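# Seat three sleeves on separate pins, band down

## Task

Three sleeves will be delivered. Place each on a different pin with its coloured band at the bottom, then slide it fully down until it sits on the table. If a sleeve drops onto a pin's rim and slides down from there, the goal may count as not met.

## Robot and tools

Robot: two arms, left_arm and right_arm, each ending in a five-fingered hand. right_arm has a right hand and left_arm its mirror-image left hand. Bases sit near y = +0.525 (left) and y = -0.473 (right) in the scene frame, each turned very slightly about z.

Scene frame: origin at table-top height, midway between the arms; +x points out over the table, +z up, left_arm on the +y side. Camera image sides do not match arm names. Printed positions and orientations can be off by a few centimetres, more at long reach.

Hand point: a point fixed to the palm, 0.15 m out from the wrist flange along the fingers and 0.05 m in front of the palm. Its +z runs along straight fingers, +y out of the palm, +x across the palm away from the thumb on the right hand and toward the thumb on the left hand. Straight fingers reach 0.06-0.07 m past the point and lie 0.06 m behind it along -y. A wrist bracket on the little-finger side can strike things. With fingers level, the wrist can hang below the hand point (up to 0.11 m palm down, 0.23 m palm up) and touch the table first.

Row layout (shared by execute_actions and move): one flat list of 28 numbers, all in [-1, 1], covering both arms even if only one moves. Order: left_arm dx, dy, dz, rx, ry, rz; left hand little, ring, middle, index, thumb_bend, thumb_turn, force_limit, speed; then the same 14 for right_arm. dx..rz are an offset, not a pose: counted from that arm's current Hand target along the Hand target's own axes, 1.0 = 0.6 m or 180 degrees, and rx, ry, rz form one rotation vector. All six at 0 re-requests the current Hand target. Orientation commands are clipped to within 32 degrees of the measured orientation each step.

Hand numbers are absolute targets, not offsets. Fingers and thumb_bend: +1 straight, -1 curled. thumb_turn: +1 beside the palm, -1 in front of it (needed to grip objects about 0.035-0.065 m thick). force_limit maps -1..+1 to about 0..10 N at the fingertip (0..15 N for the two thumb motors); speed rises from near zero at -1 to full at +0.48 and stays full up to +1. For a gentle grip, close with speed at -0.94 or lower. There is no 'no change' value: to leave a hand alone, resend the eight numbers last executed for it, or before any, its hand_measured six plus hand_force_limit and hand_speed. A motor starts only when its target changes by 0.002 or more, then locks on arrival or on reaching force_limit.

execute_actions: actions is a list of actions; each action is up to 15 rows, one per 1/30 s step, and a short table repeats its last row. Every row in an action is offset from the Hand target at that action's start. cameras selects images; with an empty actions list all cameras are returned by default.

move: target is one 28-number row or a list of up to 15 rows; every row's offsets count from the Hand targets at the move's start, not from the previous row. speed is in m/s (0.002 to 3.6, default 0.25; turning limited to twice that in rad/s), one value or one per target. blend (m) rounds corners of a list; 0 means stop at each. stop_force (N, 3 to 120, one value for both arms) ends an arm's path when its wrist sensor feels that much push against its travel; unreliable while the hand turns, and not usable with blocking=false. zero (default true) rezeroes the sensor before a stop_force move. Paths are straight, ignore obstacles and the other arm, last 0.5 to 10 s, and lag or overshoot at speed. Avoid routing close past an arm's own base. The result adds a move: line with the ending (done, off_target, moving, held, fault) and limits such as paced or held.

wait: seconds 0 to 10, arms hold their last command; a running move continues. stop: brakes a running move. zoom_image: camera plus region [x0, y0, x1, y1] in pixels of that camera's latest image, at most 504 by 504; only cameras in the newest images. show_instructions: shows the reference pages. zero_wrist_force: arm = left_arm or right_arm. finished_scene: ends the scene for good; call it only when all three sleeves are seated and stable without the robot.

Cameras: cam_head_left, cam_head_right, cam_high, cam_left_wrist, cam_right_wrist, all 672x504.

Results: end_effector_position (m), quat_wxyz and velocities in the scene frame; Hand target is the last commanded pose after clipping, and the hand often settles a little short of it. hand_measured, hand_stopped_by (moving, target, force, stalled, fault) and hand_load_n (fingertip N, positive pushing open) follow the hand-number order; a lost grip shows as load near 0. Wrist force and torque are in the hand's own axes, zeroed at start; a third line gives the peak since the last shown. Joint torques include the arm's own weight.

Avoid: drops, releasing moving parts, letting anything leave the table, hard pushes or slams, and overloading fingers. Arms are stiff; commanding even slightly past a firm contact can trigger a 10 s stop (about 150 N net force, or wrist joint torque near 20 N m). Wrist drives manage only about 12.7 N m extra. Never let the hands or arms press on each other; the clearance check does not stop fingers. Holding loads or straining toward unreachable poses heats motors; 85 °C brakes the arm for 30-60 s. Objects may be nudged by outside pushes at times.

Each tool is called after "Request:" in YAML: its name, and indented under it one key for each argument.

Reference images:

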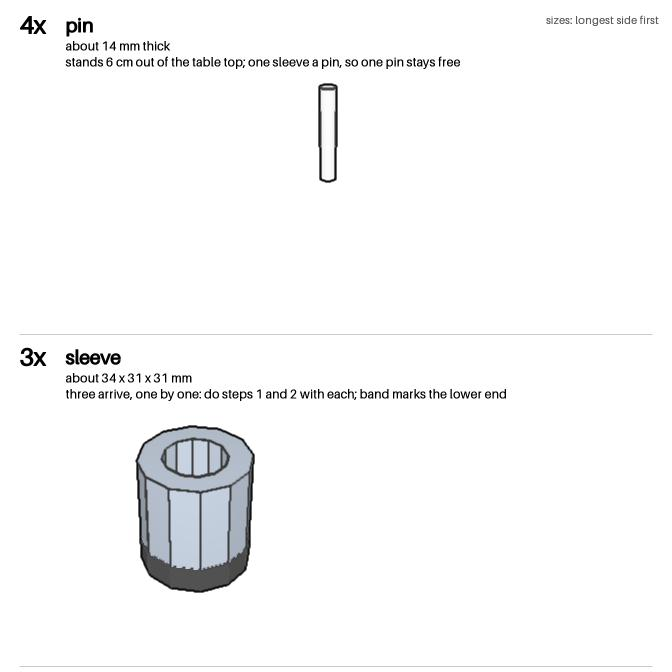

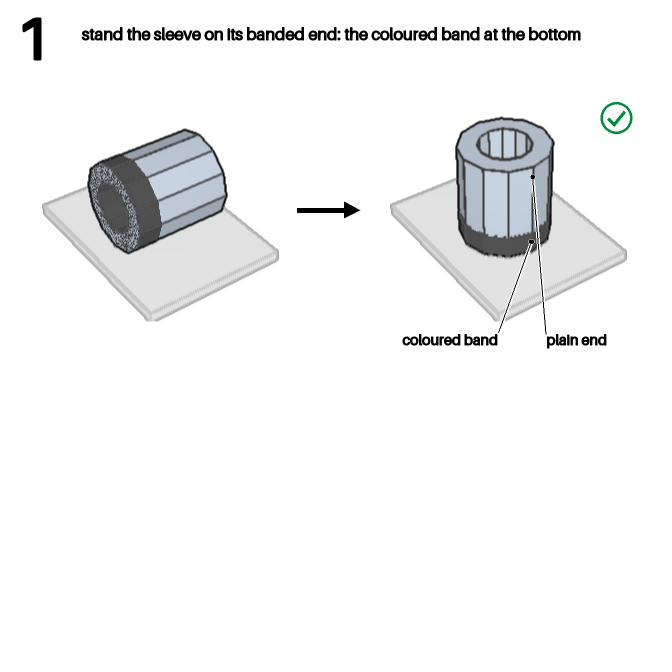

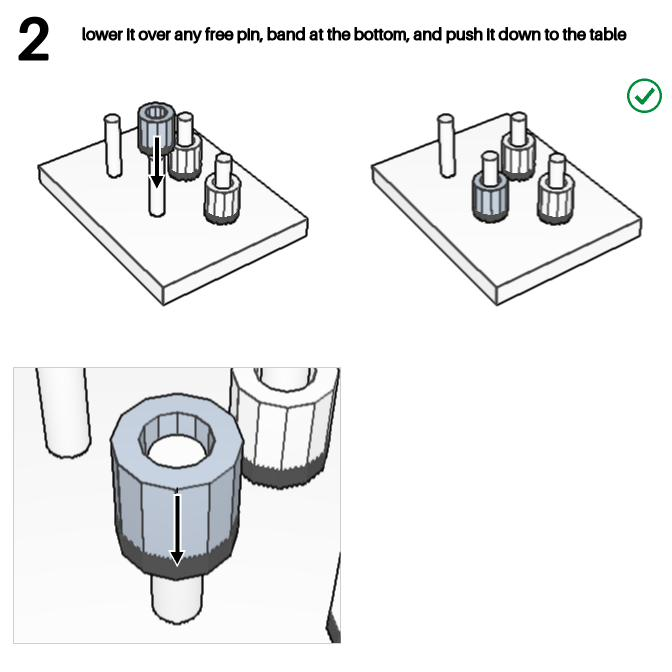

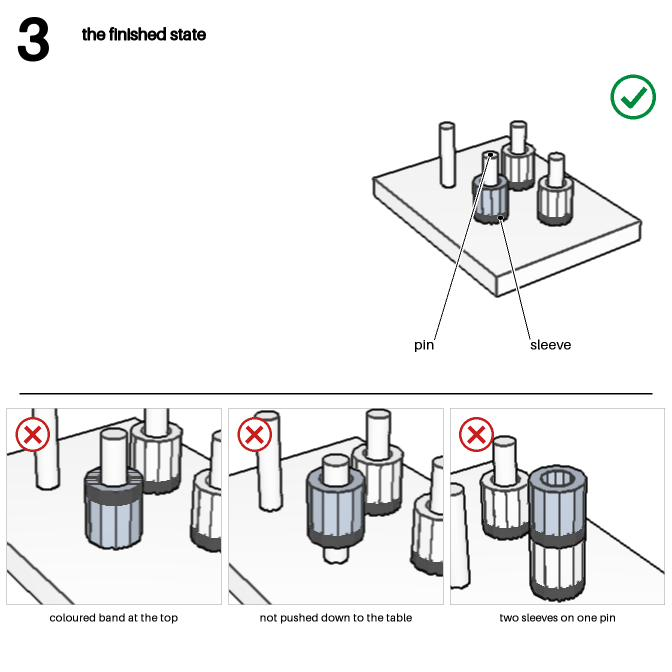

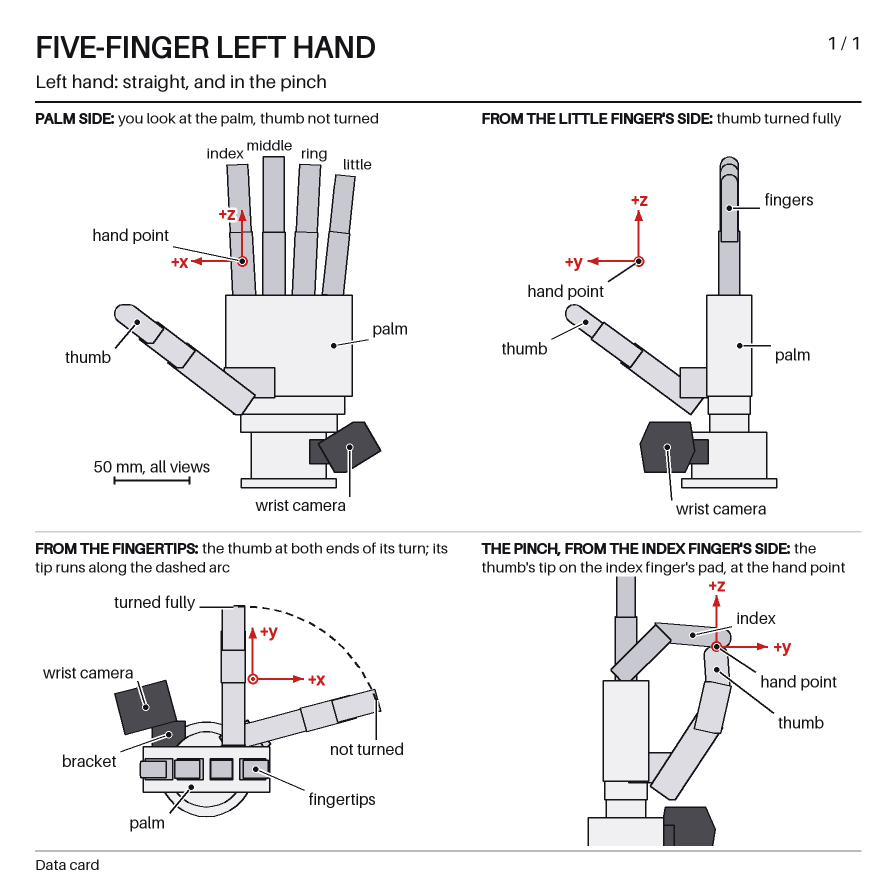

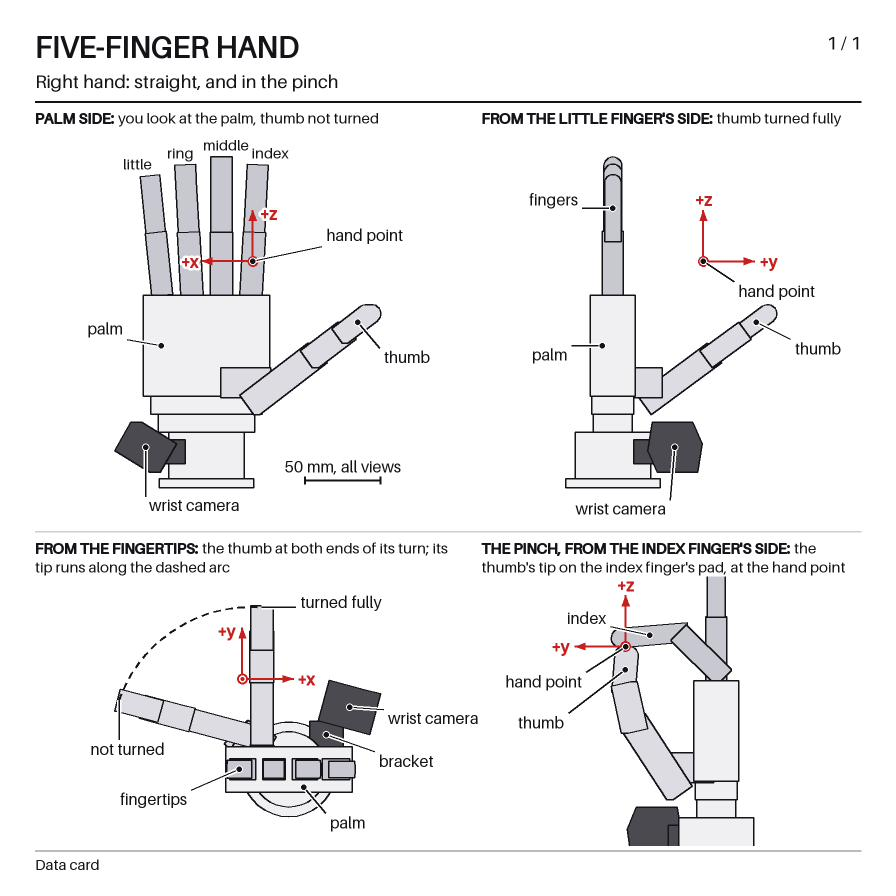

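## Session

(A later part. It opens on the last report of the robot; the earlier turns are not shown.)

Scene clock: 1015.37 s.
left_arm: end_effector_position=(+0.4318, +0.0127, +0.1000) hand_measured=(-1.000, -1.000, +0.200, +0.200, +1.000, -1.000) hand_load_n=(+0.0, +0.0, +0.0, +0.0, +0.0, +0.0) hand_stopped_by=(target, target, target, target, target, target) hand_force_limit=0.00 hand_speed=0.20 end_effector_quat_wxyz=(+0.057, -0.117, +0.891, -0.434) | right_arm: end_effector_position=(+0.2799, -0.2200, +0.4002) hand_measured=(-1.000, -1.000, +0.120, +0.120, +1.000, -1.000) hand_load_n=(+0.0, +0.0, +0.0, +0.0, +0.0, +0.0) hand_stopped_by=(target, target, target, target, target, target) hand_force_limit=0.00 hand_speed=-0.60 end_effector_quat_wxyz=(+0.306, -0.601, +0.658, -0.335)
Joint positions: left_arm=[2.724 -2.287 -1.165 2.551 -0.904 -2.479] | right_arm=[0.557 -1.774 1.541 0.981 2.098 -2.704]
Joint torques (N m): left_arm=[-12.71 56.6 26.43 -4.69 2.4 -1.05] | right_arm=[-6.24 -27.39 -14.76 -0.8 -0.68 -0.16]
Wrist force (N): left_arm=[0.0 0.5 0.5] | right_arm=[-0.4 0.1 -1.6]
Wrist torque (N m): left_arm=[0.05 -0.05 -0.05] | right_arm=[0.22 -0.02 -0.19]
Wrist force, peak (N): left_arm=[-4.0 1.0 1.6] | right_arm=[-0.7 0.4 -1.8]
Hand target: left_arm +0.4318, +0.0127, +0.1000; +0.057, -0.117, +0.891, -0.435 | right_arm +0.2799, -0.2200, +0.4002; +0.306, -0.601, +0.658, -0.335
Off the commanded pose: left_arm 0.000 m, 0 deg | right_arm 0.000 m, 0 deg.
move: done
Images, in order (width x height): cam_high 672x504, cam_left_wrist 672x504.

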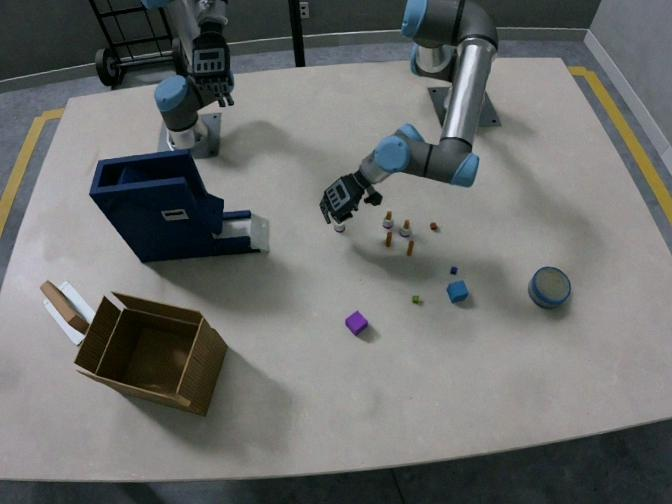

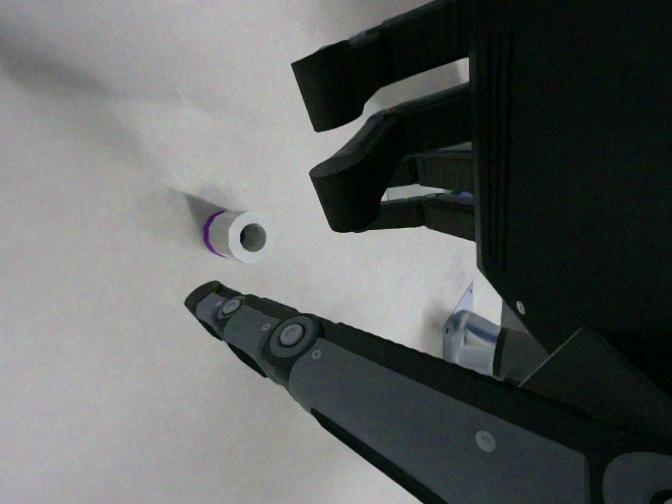

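Request:
move:
  target: [0.02,0.0357,0.0491,0,0,0,-1,-1,0.2,0.2,1,-1,0,0.2,0,0,0,0,0,0,-1,-1,0.12,0.12,1,-1,0,-0.6]
  speed: 0.1
  cameras: ["cam_high","cam_left_wrist"]

Request:
zoom_image:
  camera: "cam_high"
  region: [310, 180, 370, 250]

Request:
zoom_image:
  camera: "cam_left_wrist"
  region: [172, 100, 472, 325]

Scene clock: 1023.60 s.
left_arm: end_effector_position=(+0.4227, -0.0002, +0.0649) hand_measured=(-1.000, -1.000, +0.200, +0.200, +1.000, -1.000) hand_load_n=(+0.0, +0.0, +0.0, +0.0, +0.0, +0.0) hand_stopped_by=(target, target, target, target, target, target) hand_force_limit=0.00 hand_speed=0.20 end_effector_quat_wxyz=(+0.057, -0.117, +0.891, -0.434) | right_arm: end_effector_position=(+0.2799, -0.2200, +0.4002) hand_measured=(-1.000, -1.000, +0.120, +0.120, +1.000, -1.000) hand_load_n=(+0.0, +0.0, +0.0, +0.0, +0.0, +0.0) hand_stopped_by=(target, target, target, target, target, target) hand_force_limit=0.00 hand_speed=-0.60 end_effector_quat_wxyz=(+0.306, -0.601, +0.658, -0.335)
Joint positions: left_arm=[2.697 -2.315 -1.207 2.637 -0.921 -2.505] | right_arm=[0.557 -1.774 1.541 0.981 2.098 -2.704]
Joint torques (N m): left_arm=[11.32 71.3 32.04 -5.21 2.85 0.99] | right_arm=[-7.22 -26.99 -14.68 -0.68 -0.64 -0.19]
Wrist force (N): left_arm=[0.0 0.4 0.2] | right_arm=[-0.4 0.4 -1.6]
Wrist torque (N m): left_arm=[0.08 -0.04 -0.06] | right_arm=[0.26 -0.02 -0.18]
Wrist force, peak (N): left_arm=[0.4 1.1 1.1] | right_arm=[-0.8 0.2 -1.7]
Hand target: left_arm +0.4228, -0.0001, +0.0650; +0.057, -0.117, +0.891, -0.435 | right_arm +0.2799, -0.2200, +0.4002; +0.306, -0.601, +0.658, -0.335
Off the commanded pose: left_arm 0.000 m, 0 deg | right_arm 0.000 m, 0 deg.
move: done
Images, in order (width x height): cam_high 672x504, cam_left_wrist 672x504.

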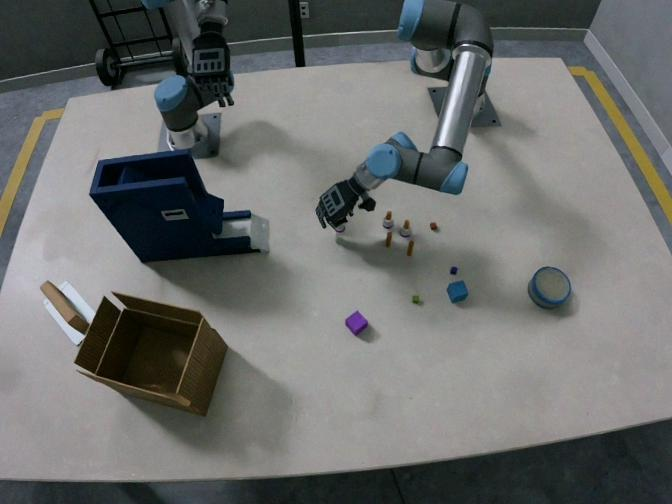

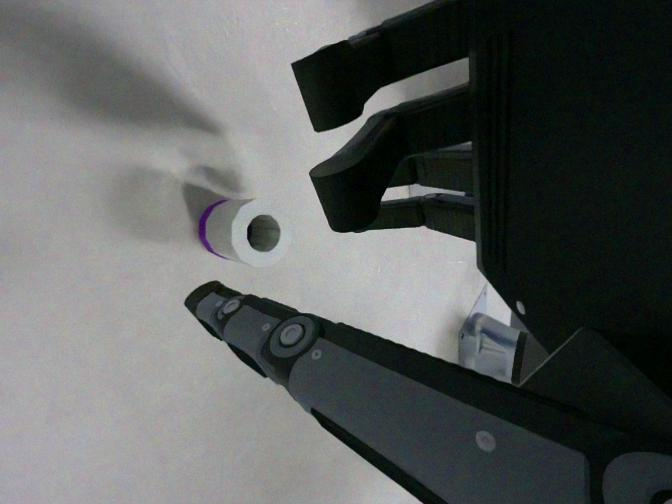

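Scaled by 7.200 from the camera's 672x504 image, which has a finer 960x720 frame.

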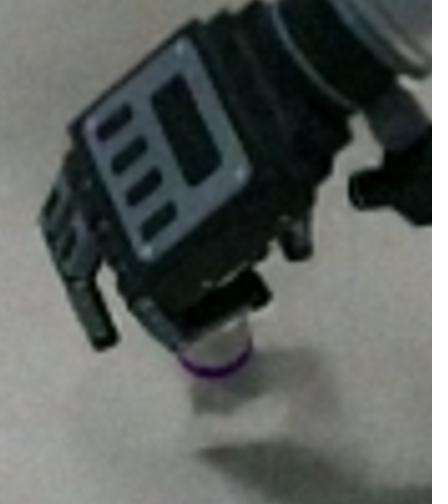

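Scaled by 1.680 from the camera's 672x504 image, which has a finer 960x720 frame.

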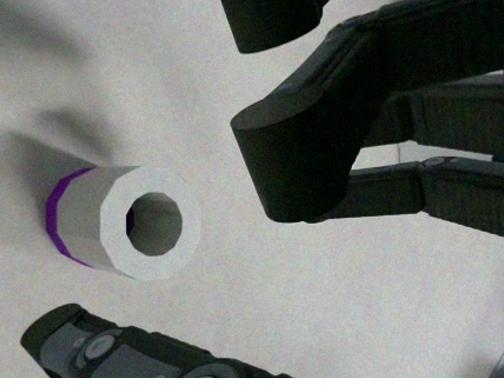

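Request:
move:
  target: [0,0.046,0.0359,0,0,0,-1,-1,0.2,0.2,1,-1,0,0.2,0,0,0,0,0,0,-1,-1,0.12,0.12,1,-1,0,-0.6]
  speed: 0.04
  stop_force: 5

Request:
move:
  target: [0,0,0,0,0,0,-1,-1,-0.02,-0.02,1,-1,-0.6,-0.5,0,0,0,0,0,0,-1,-1,0.12,0.12,1,-1,0,-0.6]
  cameras: ["cam_high","cam_left_wrist"]

Request:
zoom_image:
  camera: "cam_left_wrist"
  region: [172, 100, 472, 325]

Request:
zoom_image:
  camera: "cam_high"
  region: [310, 190, 370, 250]

Scene clock: 1029.63 s.
left_arm: end_effector_position=(+0.4228, -0.0001, +0.0300) hand_measured=(-1.000, -1.000, +0.200, +0.200, +1.000, -1.000) hand_load_n=(+0.0, +0.0, +0.0, +0.0, +0.0, +0.0) hand_stopped_by=(target, target, target, target, target, target) hand_force_limit=0.00 hand_speed=0.20 end_effector_quat_wxyz=(+0.057, -0.117, +0.891, -0.435) | right_arm: end_effector_position=(+0.2799, -0.2200, +0.4002) hand_measured=(-1.000, -1.000, +0.120, +0.120, +1.000, -1.000) hand_load_n=(+0.0, +0.0, +0.0, +0.0, +0.0, +0.0) hand_stopped_by=(target, target, target, target, target, target) hand_force_limit=0.00 hand_speed=-0.60 end_effector_quat_wxyz=(+0.306, -0.601, +0.658, -0.335)
Joint positions: left_arm=[2.698 -2.35 -1.241 2.706 -0.921 -2.505] | right_arm=[0.557 -1.774 1.541 0.981 2.098 -2.704]
Joint torques (N m): left_arm=[10.47 71.59 31.15 -5.1 3.07 -1.04] | right_arm=[-6.58 -27.5 -14.51 -0.73 -0.66 -0.18]
Wrist force (N): left_arm=[0.1 0.4 0.4] | right_arm=[-0.6 0.3 -1.7]
Wrist torque (N m): left_arm=[0.06 -0.06 -0.07] | right_arm=[0.26 0.01 -0.20]
Wrist force, peak (N): left_arm=[0.0 0.8 0.6] | right_arm=[-0.5 0.5 -2.0]
Hand target: left_arm +0.4228, -0.0001, +0.0300; +0.057, -0.117, +0.891, -0.435 | right_arm +0.2799, -0.2200, +0.4002; +0.306, -0.601, +0.658, -0.335
Off the commanded pose: left_arm 0.000 m, 0 deg | right_arm 0.000 m, 0 deg.
move: done

Scene clock: 1030.13 s.
left_arm: end_effector_position=(+0.4228, -0.0001, +0.0300) hand_measured=(-1.000, -1.000, -0.020, -0.020, +1.000, -1.000) hand_load_n=(+0.0, +0.0, +0.0, +0.0, +0.0, +0.0) hand_stopped_by=(target, target, target, target, target, target) hand_force_limit=-0.60 hand_speed=-0.50 end_effector_quat_wxyz=(+0.057, -0.117, +0.891, -0.435) | right_arm: end_effector_position=(+0.2799, -0.2200, +0.4002) hand_measured=(-1.000, -1.000, +0.120, +0.120, +1.000, -1.000) hand_load_n=(+0.0, +0.0, +0.0, +0.0, +0.5, +0.0) hand_stopped_by=(target, target, target, target, target, target) hand_force_limit=0.00 hand_speed=-0.60 end_effector_quat_wxyz=(+0.306, -0.601, +0.658, -0.335)
Joint positions: left_arm=[2.698 -2.35 -1.241 2.706 -0.921 -2.505] | right_arm=[0.557 -1.774 1.541 0.981 2.098 -2.704]
Joint torques (N m): left_arm=[9.79 72.04 29.85 -4.88 2.77 -1.03] | right_arm=[-6.62 -27.44 -14.82 -0.72 -0.75 -0.22]
Wrist force (N): left_arm=[0.1 0.3 0.1] | right_arm=[-0.6 0.2 -1.5]
Wrist torque (N m): left_arm=[0.07 -0.06 -0.06] | right_arm=[0.24 0.00 -0.19]
Wrist force, peak (N): left_arm=[0.2 0.2 0.5] | right_arm=[-0.6 0.4 -1.7]
Hand target: left_arm +0.4228, -0.0001, +0.0300; +0.057, -0.117, +0.891, -0.435 | right_arm +0.2799, -0.2200, +0.4002; +0.306, -0.601, +0.658, -0.335
Off the commanded pose: left_arm 0.000 m, 0 deg | right_arm 0.000 m, 0 deg.
move: done
Images, in order (width x height): cam_high 672x504, cam_left_wrist 672x504.

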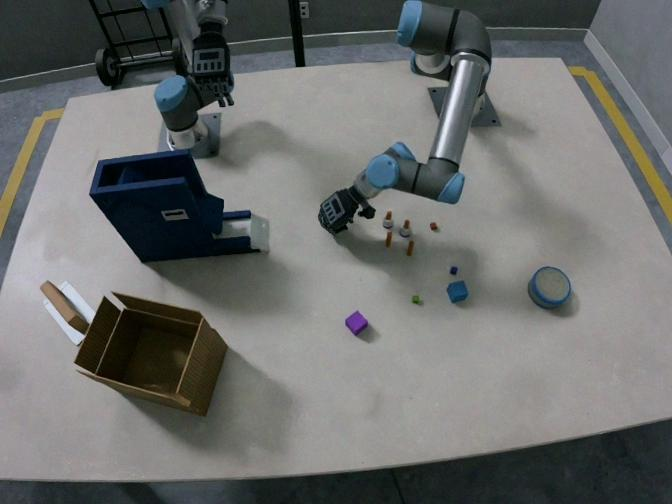

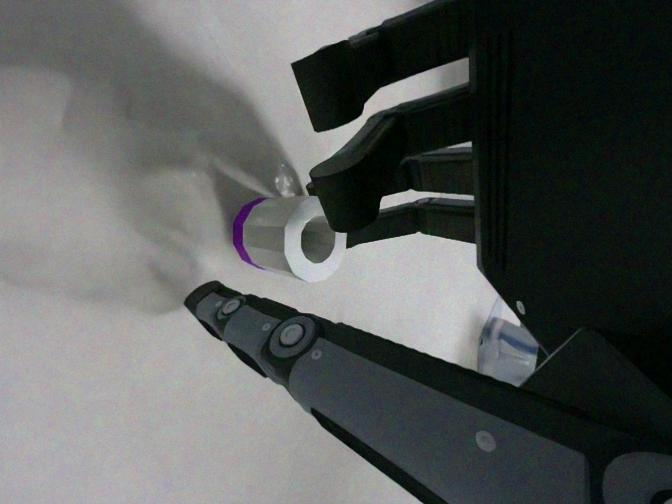

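Scaled by 1.680 from the camera's 672x504 image, which has a finer 960x720 frame.

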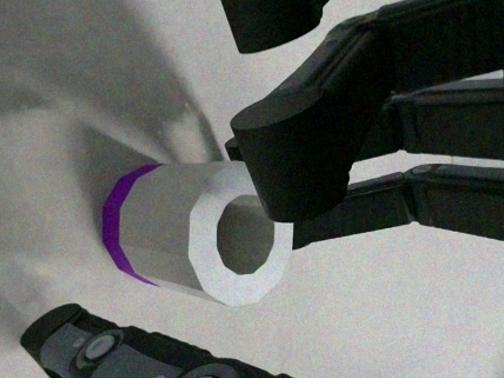

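Scaled by 8.400 from the camera's 672x504 image, which has a finer 960x720 frame.

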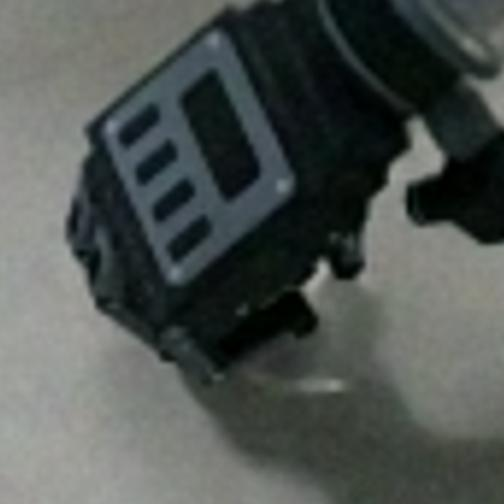

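Request:
move:
  target:
    - [0.0083,0,0,0,0,0,-1,-1,-0.02,-0.02,1,-1,-0.6,-0.5,0,0,0,0,0,0,-1,-1,0.12,0.12,1,-1,0,-0.6]
    - [0.0083,0,0,0,0,0,-1,-1,-0.02,-0.02,0.1,-1,-0.5,-0.75,0,0,0,0,0,0,-1,-1,0.12,0.12,1,-1,0,-0.6]
  speed: 0.03
  cameras: ["cam_left_wrist"]

Request:
zoom_image:
  camera: "cam_left_wrist"
  region: [172, 100, 472, 325]

Scene clock: 1035.87 s.
left_arm: end_effector_position=(+0.4180, -0.0014, +0.0300) hand_measured=(-1.000, -1.000, -0.020, -0.020, +0.516, -1.000) hand_load_n=(-0.5, +0.0, +5.0, +0.0, +5.0, +1.0) hand_stopped_by=(target, target, target, target, force, target) hand_force_limit=-0.50 hand_speed=-0.75 end_effector_quat_wxyz=(+0.057, -0.117, +0.891, -0.435) | right_arm: end_effector_position=(+0.2799, -0.2200, +0.4002) hand_measured=(-1.000, -1.000, +0.120, +0.120, +1.000, -1.000) hand_load_n=(+0.0, +0.0, +0.0, +0.0, +0.0, +0.0) hand_stopped_by=(target, target, target, target, target, target) hand_force_limit=0.00 hand_speed=-0.60 end_effector_quat_wxyz=(+0.306, -0.601, +0.658, -0.335)
Joint positions: left_arm=[2.692 -2.342 -1.254 2.715 -0.924 -2.511] | right_arm=[0.557 -1.774 1.541 0.981 2.098 -2.704]
Joint torques (N m): left_arm=[11.67 57.3 29.31 -4.99 2.57 0.95] | right_arm=[-7.08 -27.76 -14.75 -0.73 -0.64 -0.32]
Wrist force (N): left_arm=[0.3 -2.0 -2.3] | right_arm=[-0.6 0.1 -1.5]
Wrist torque (N m): left_arm=[0.01 -0.14 0.00] | right_arm=[0.22 0.00 -0.20]
Wrist force, peak (N): left_arm=[0.0 -2.0 -2.4] | right_arm=[-0.6 0.3 -1.9]
Hand target: left_arm +0.4180, -0.0014, +0.0300; +0.057, -0.117, +0.891, -0.435 | right_arm +0.2799, -0.2200, +0.4002; +0.306, -0.601, +0.658, -0.335
Off the commanded pose: left_arm 0.000 m, 0 deg | right_arm 0.000 m, 0 deg.
move: done
Images, in order (width x height): cam_left_wrist 672x504.

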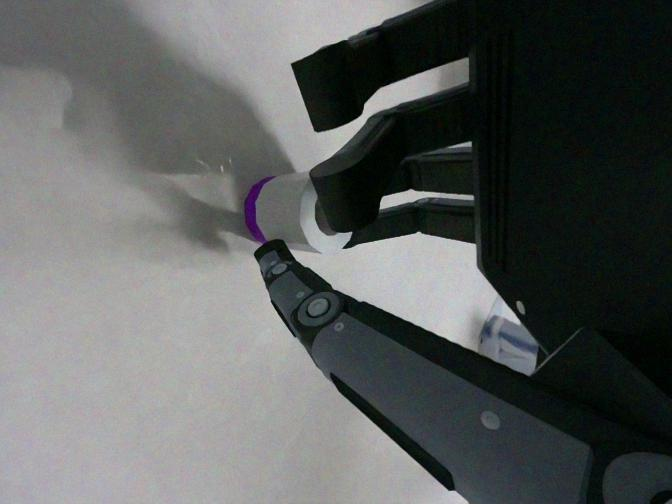

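Scaled by 1.680 from the camera's 672x504 image, which has a finer 960x720 frame.

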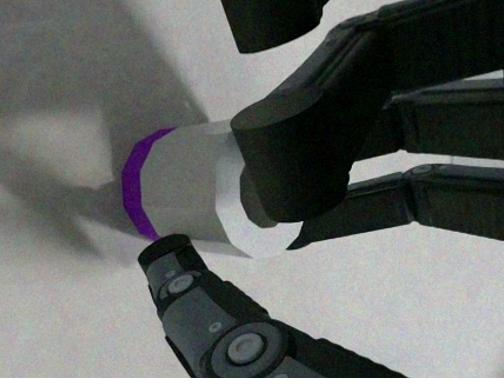

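Request:
move:
  target: [0,0,0,0,0,0,-1,-1,-0.02,-0.3,0.1,-1,-0.5,-0.85,0,0,0,0,0,0,-1,-1,0.12,0.12,1,-1,0,-0.6]
  cameras: ["cam_left_wrist","cam_high","cam_head_left","cam_head_right"]

Request:
zoom_image:
  camera: "cam_left_wrist"
  region: [172, 100, 472, 325]

Request:
zoom_image:
  camera: "cam_head_left"
  region: [320, 320, 380, 380]

Scene clock: 1038.97 s.
left_arm: end_effector_position=(+0.4180, -0.0014, +0.0300) hand_measured=(-1.000, -1.000, -0.020, -0.300, +0.516, -1.000) hand_load_n=(+0.0, +0.0, +5.0, +0.0, +5.0, +1.0) hand_stopped_by=(target, target, target, target, force, target) hand_force_limit=-0.50 hand_speed=-0.85 end_effector_quat_wxyz=(+0.057, -0.117, +0.891, -0.435) | right_arm: end_effector_position=(+0.2799, -0.2200, +0.4002) hand_measured=(-1.000, -1.000, +0.120, +0.120, +1.000, -1.000) hand_load_n=(+0.0, +0.0, +0.0, +0.0, +0.0, +0.0) hand_stopped_by=(target, target, target, target, target, target) hand_force_limit=0.00 hand_speed=-0.60 end_effector_quat_wxyz=(+0.306, -0.601, +0.658, -0.335)
Joint positions: left_arm=[2.692 -2.342 -1.254 2.715 -0.924 -2.511] | right_arm=[0.557 -1.774 1.541 0.981 2.098 -2.704]
Joint torques (N m): left_arm=[11.03 57.88 15.5 -4.89 2.35 0.78] | right_arm=[-7.08 -27.08 -14.88 -0.61 -0.56 -0.23]
Wrist force (N): left_arm=[0.3 -2.0 -2.2] | right_arm=[-0.6 0.3 -1.4]
Wrist torque (N m): left_arm=[0.03 -0.13 0.00] | right_arm=[0.25 0.00 -0.20]
Wrist force, peak (N): left_arm=[0.1 -2.3 -2.3] | right_arm=[-0.6 0.2 -1.9]
Hand target: left_arm +0.4180, -0.0014, +0.0300; +0.057, -0.117, +0.891, -0.435 | right_arm +0.2799, -0.2200, +0.4002; +0.306, -0.601, +0.658, -0.335
Off the commanded pose: left_arm 0.000 m, 0 deg | right_arm 0.000 m, 0 deg.
move: done
Images, in order (width x height): cam_head_left 672x504, cam_head_right 672x504, cam_high 672x504, cam_left_wrist 672x504.

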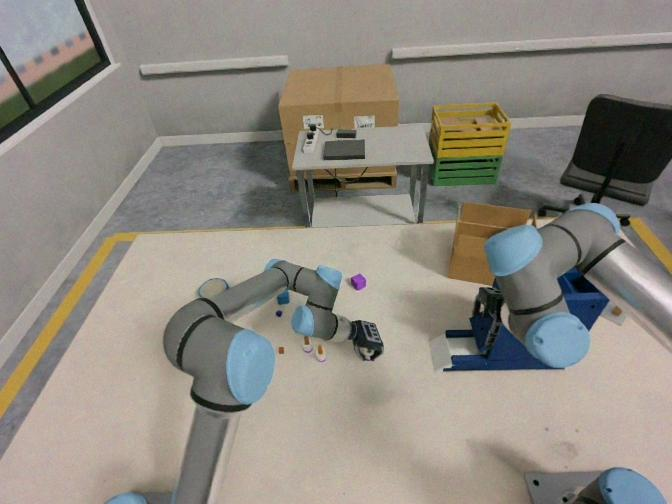

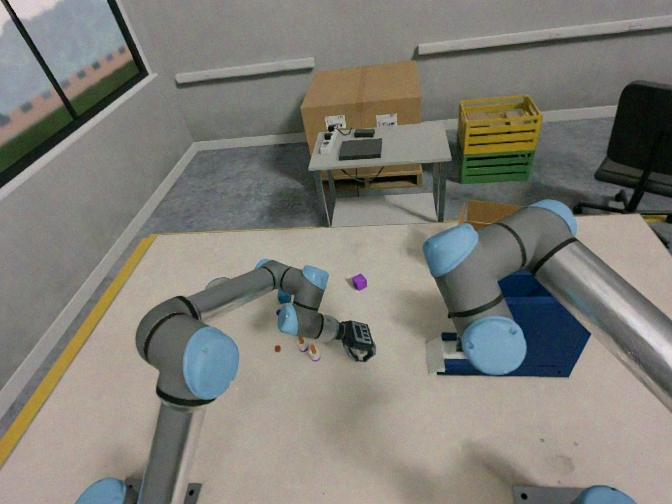

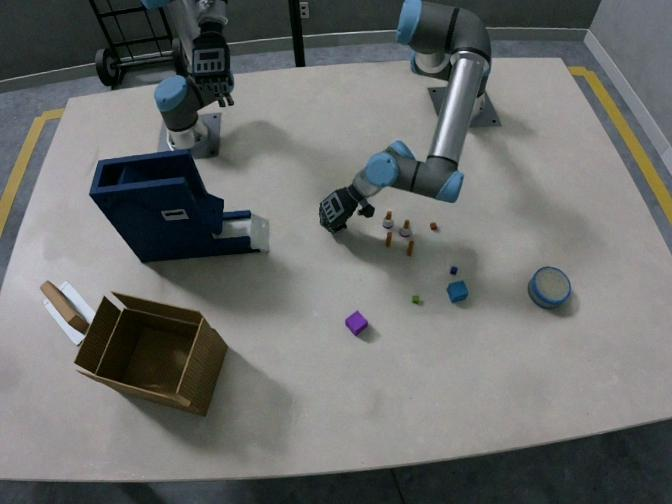

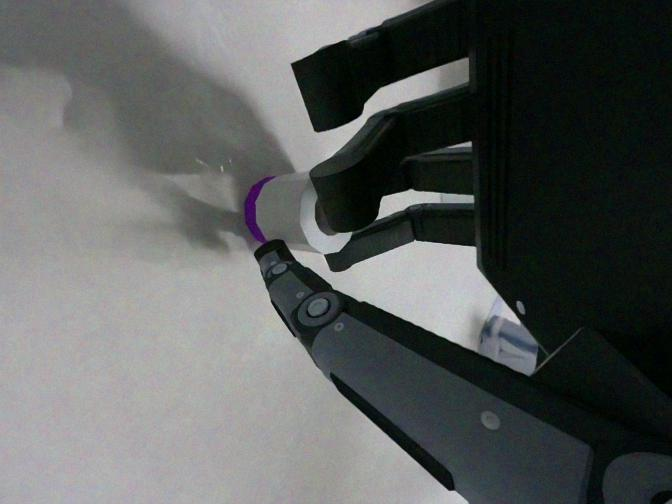

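Scaled by 1.680 from the camera's 672x504 image, which has a finer 960x720 frame.

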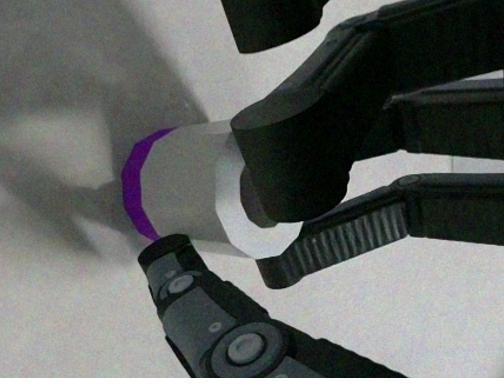

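Scaled by 8.400 from the camera's 672x504 image, which has a finer 960x720 frame.

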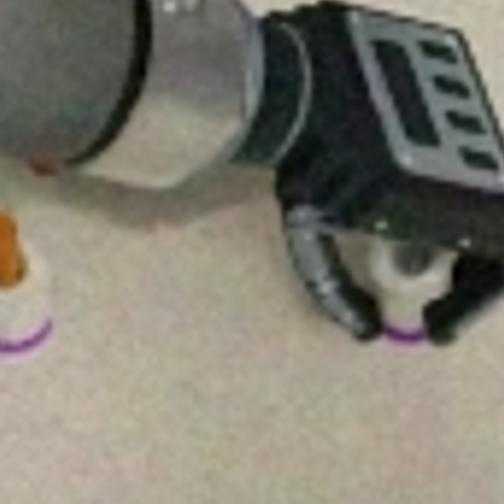

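Request:
move:
  target:
    - [0,0,0,0,0,0,-1,-1,0.12,0.12,0.9,-1,0,-0.5,0,0,0,0,0,0,-1,-1,0.12,0.12,1,-1,0,-0.6]
    - [-0.015,0,0,0,0,0,-1,-1,0.12,0.12,0.9,-1,0,-0.5,0,0,0,0,0,0,-1,-1,0.12,0.12,1,-1,0,-0.6]
    - [-0.015,0,0,0,0,0,-1,-1,0.0,0.0,0.9,-1,-0.6,-0.5,0,0,0,0,0,0,-1,-1,0.12,0.12,1,-1,0,-0.6]
  speed: 0.03
  cameras: ["cam_left_wrist","cam_head_left"]

Request:
zoom_image:
  camera: "cam_left_wrist"
  region: [172, 100, 472, 325]

Scene clock: 1045.73 s.
left_arm: end_effector_position=(+0.4267, +0.0010, +0.0300) hand_measured=(-1.000, -1.000, +0.000, +0.000, +0.900, -1.000) hand_load_n=(+0.0, +0.0, +0.0, +0.0, +0.0, +0.0) hand_stopped_by=(target, target, target, target, target, target) hand_force_limit=-0.60 hand_speed=-0.50 end_effector_quat_wxyz=(+0.057, -0.117, +0.891, -0.435) | right_arm: end_effector_position=(+0.2799, -0.2200, +0.4002) hand_measured=(-1.000, -1.000, +0.120, +0.120, +1.000, -1.000) hand_load_n=(+0.0, +0.0, +0.0, +0.0, +0.0, +0.0) hand_stopped_by=(target, target, target, target, target, target) hand_force_limit=0.00 hand_speed=-0.60 end_effector_quat_wxyz=(+0.306, -0.601, +0.658, -0.335)
Joint positions: left_arm=[2.702 -2.356 -1.23 2.699 -0.918 -2.501] | right_arm=[0.557 -1.774 1.541 0.981 2.098 -2.704]
Joint torques (N m): left_arm=[-13.22 72.14 12.54 1.13 -1.53 -1.06] | right_arm=[-6.66 -27.15 -14.84 -0.62 -0.52 -0.33]
Wrist force (N): left_arm=[0.2 0.3 0.3] | right_arm=[-0.4 0.4 -1.6]
Wrist torque (N m): left_arm=[0.06 -0.07 -0.06] | right_arm=[0.27 -0.02 -0.18]
Wrist force, peak (N): left_arm=[0.0 -2.2 -2.3] | right_arm=[-0.9 0.5 -1.9]
Hand target: left_arm +0.4267, +0.0010, +0.0300; +0.057, -0.117, +0.891, -0.435 | right_arm +0.2799, -0.2200, +0.4002; +0.306, -0.601, +0.658, -0.335
Off the commanded pose: left_arm 0.000 m, 0 deg | right_arm 0.000 m, 0 deg.
move: done
Images, in order (width x height): cam_head_left 672x504, cam_left_wrist 672x504.

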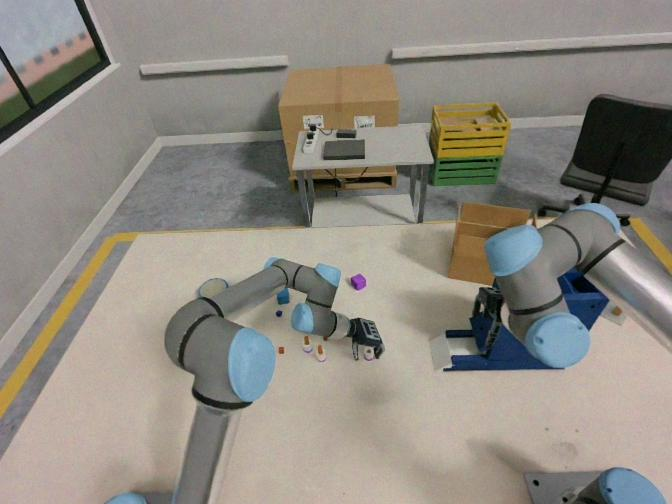

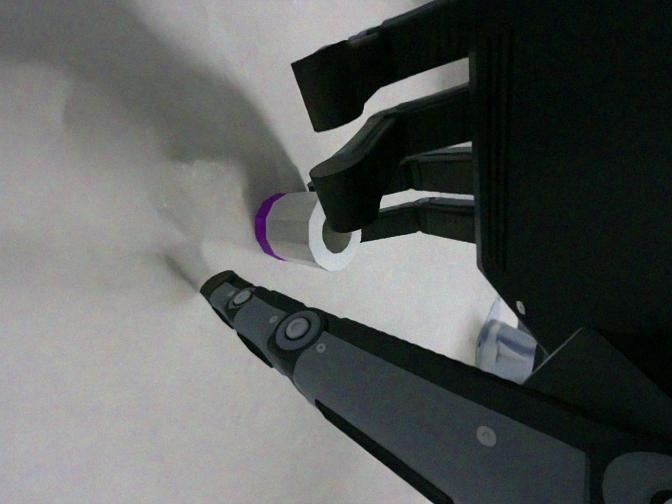

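Scaled by 1.680 from the camera's 672x504 image, which has a finer 960x720 frame.

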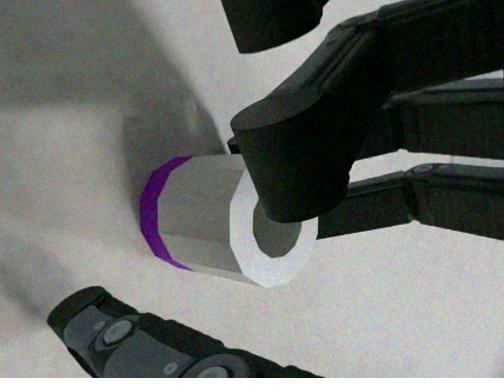

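Request:
move:
  target: [0,0,0,0,0,0,-1,-1,0.0,0.0,0.1,-1,-0.5,-0.8,0,0,0,0,0,0,-1,-1,0.12,0.12,1,-1,0,-0.6]

Request:
move:
  target: [0,0,0,0,0,0,-1,-1,-0.3,-0.3,0.1,-1,-0.5,-0.85,0,0,0,0,0,0,-1,-1,0.12,0.12,1,-1,0,-0.6]
  cameras: ["cam_left_wrist","cam_head_left","cam_head_right"]

Request:
zoom_image:
  camera: "cam_left_wrist"
  region: [172, 100, 472, 325]

Request:
zoom_image:
  camera: "cam_head_left"
  region: [330, 310, 400, 370]

Scene clock: 1050.17 s.
left_arm: end_effector_position=(+0.4267, +0.0010, +0.0300) hand_measured=(-1.000, -1.000, +0.000, +0.000, +0.494, -1.000) hand_load_n=(+0.0, +0.0, +5.0, +0.0, +4.5, +0.5) hand_stopped_by=(target, target, target, target, force, target) hand_force_limit=-0.50 hand_speed=-0.80 end_effector_quat_wxyz=(+0.057, -0.117, +0.891, -0.435) | right_arm: end_effector_position=(+0.2799, -0.2200, +0.4002) hand_measured=(-1.000, -1.000, +0.120, +0.120, +1.000, -1.000) hand_load_n=(+0.0, +0.0, +0.0, +0.0, +0.0, +0.0) hand_stopped_by=(target, target, target, target, target, target) hand_force_limit=0.00 hand_speed=-0.60 end_effector_quat_wxyz=(+0.306, -0.601, +0.658, -0.335)
Joint positions: left_arm=[2.702 -2.356 -1.23 2.699 -0.918 -2.501] | right_arm=[0.557 -1.774 1.541 0.981 2.098 -2.704]
Joint torques (N m): left_arm=[-12.67 68.81 13.35 1.03 -1.62 -0.96] | right_arm=[-6.51 -26.96 -14.75 -0.64 -0.51 -0.34]
Wrist force (N): left_arm=[-0.2 -1.9 -1.6] | right_arm=[-0.6 0.5 -1.6]
Wrist torque (N m): left_arm=[-0.01 -0.04 -0.04] | right_arm=[0.28 0.01 -0.19]
Wrist force, peak (N): left_arm=[0.1 -2.1 -1.8] | right_arm=[-0.5 0.4 -1.9]
Hand target: left_arm +0.4267, +0.0010, +0.0300; +0.057, -0.117, +0.891, -0.435 | right_arm +0.2799, -0.2200, +0.4002; +0.306, -0.601, +0.658, -0.335
Off the commanded pose: left_arm 0.000 m, 0 deg | right_arm 0.000 m, 0 deg.
move: done

Scene clock: 1050.67 s.
left_arm: end_effector_position=(+0.4267, +0.0009, +0.0300) hand_measured=(-1.000, -1.000, +0.000, -0.082, +0.494, -1.000) hand_load_n=(+0.0, +0.5, +3.5, +2.5, +5.5, -0.5) hand_stopped_by=(target, target, force, force, force, target) hand_force_limit=-0.50 hand_speed=-0.85 end_effector_quat_wxyz=(+0.057, -0.117, +0.891, -0.435) | right_arm: end_effector_position=(+0.2799, -0.2200, +0.4002) hand_measured=(-1.000, -1.000, +0.120, +0.120, +1.000, -1.000) hand_load_n=(+0.0, +0.0, -0.5, +0.0, +0.0, +0.0) hand_stopped_by=(target, target, target, target, target, target) hand_force_limit=0.00 hand_speed=-0.60 end_effector_quat_wxyz=(+0.306, -0.601, +0.658, -0.335)
Joint positions: left_arm=[2.702 -2.356 -1.23 2.699 -0.918 -2.501] | right_arm=[0.557 -1.774 1.541 0.981 2.098 -2.704]
Joint torques (N m): left_arm=[-12.18 63.98 12.12 0.9 -1.62 -1.09] | right_arm=[-6.44 -27.46 -14.25 -0.59 -0.67 -0.22]
Wrist force (N): left_arm=[0.1 -0.9 -0.3] | right_arm=[-0.4 0.4 -1.6]
Wrist torque (N m): left_arm=[0.03 -0.06 -0.04] | right_arm=[0.26 -0.02 -0.18]
Wrist force, peak (N): left_arm=[0.1 -2.0 -1.6] | right_arm=[-0.6 0.4 -1.7]
Hand target: left_arm +0.4267, +0.0010, +0.0300; +0.057, -0.117, +0.891, -0.435 | right_arm +0.2799, -0.2200, +0.4002; +0.306, -0.601, +0.658, -0.335
Off the commanded pose: left_arm 0.000 m, 0 deg | right_arm 0.000 m, 0 deg.
move: done
Images, in order (width x height): cam_head_left 672x504, cam_head_right 672x504, cam_left_wrist 672x504.

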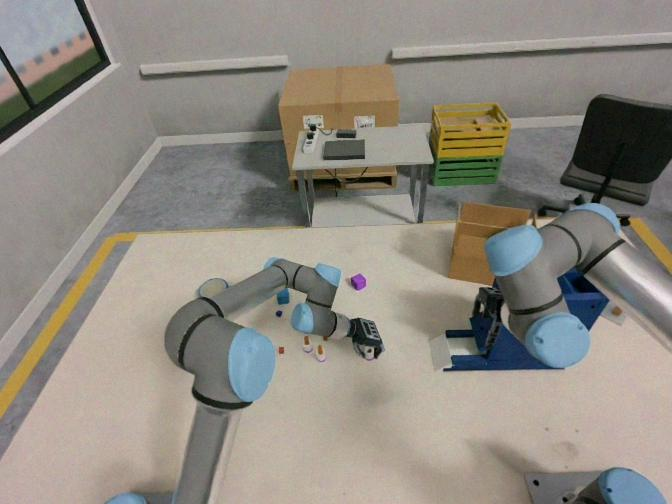

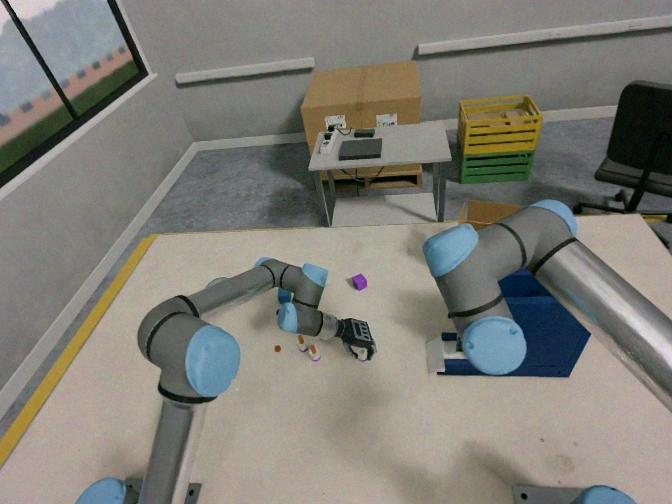

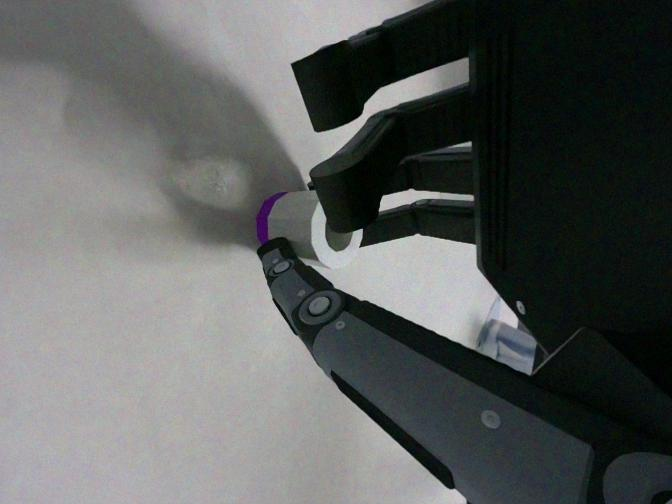

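Scaled by 1.680 from the camera's 672x504 image, which has a finer 960x720 frame.

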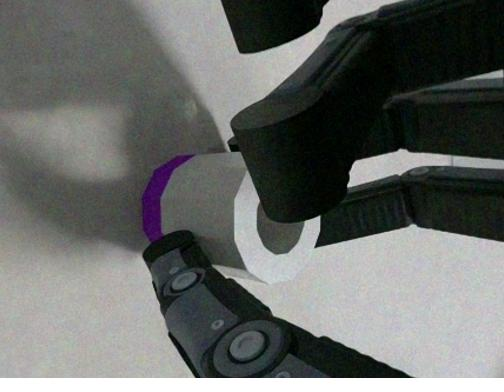

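Scaled by 7.200 from the camera's 672x504 image, which has a finer 960x720 frame.

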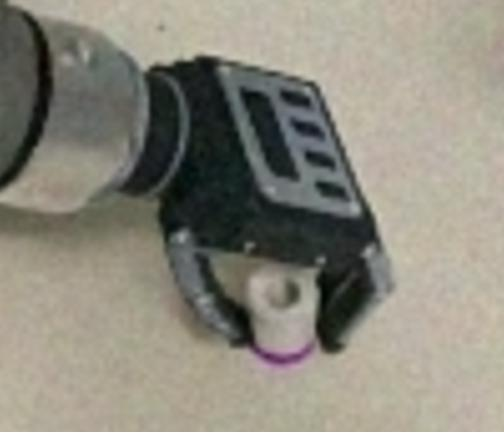

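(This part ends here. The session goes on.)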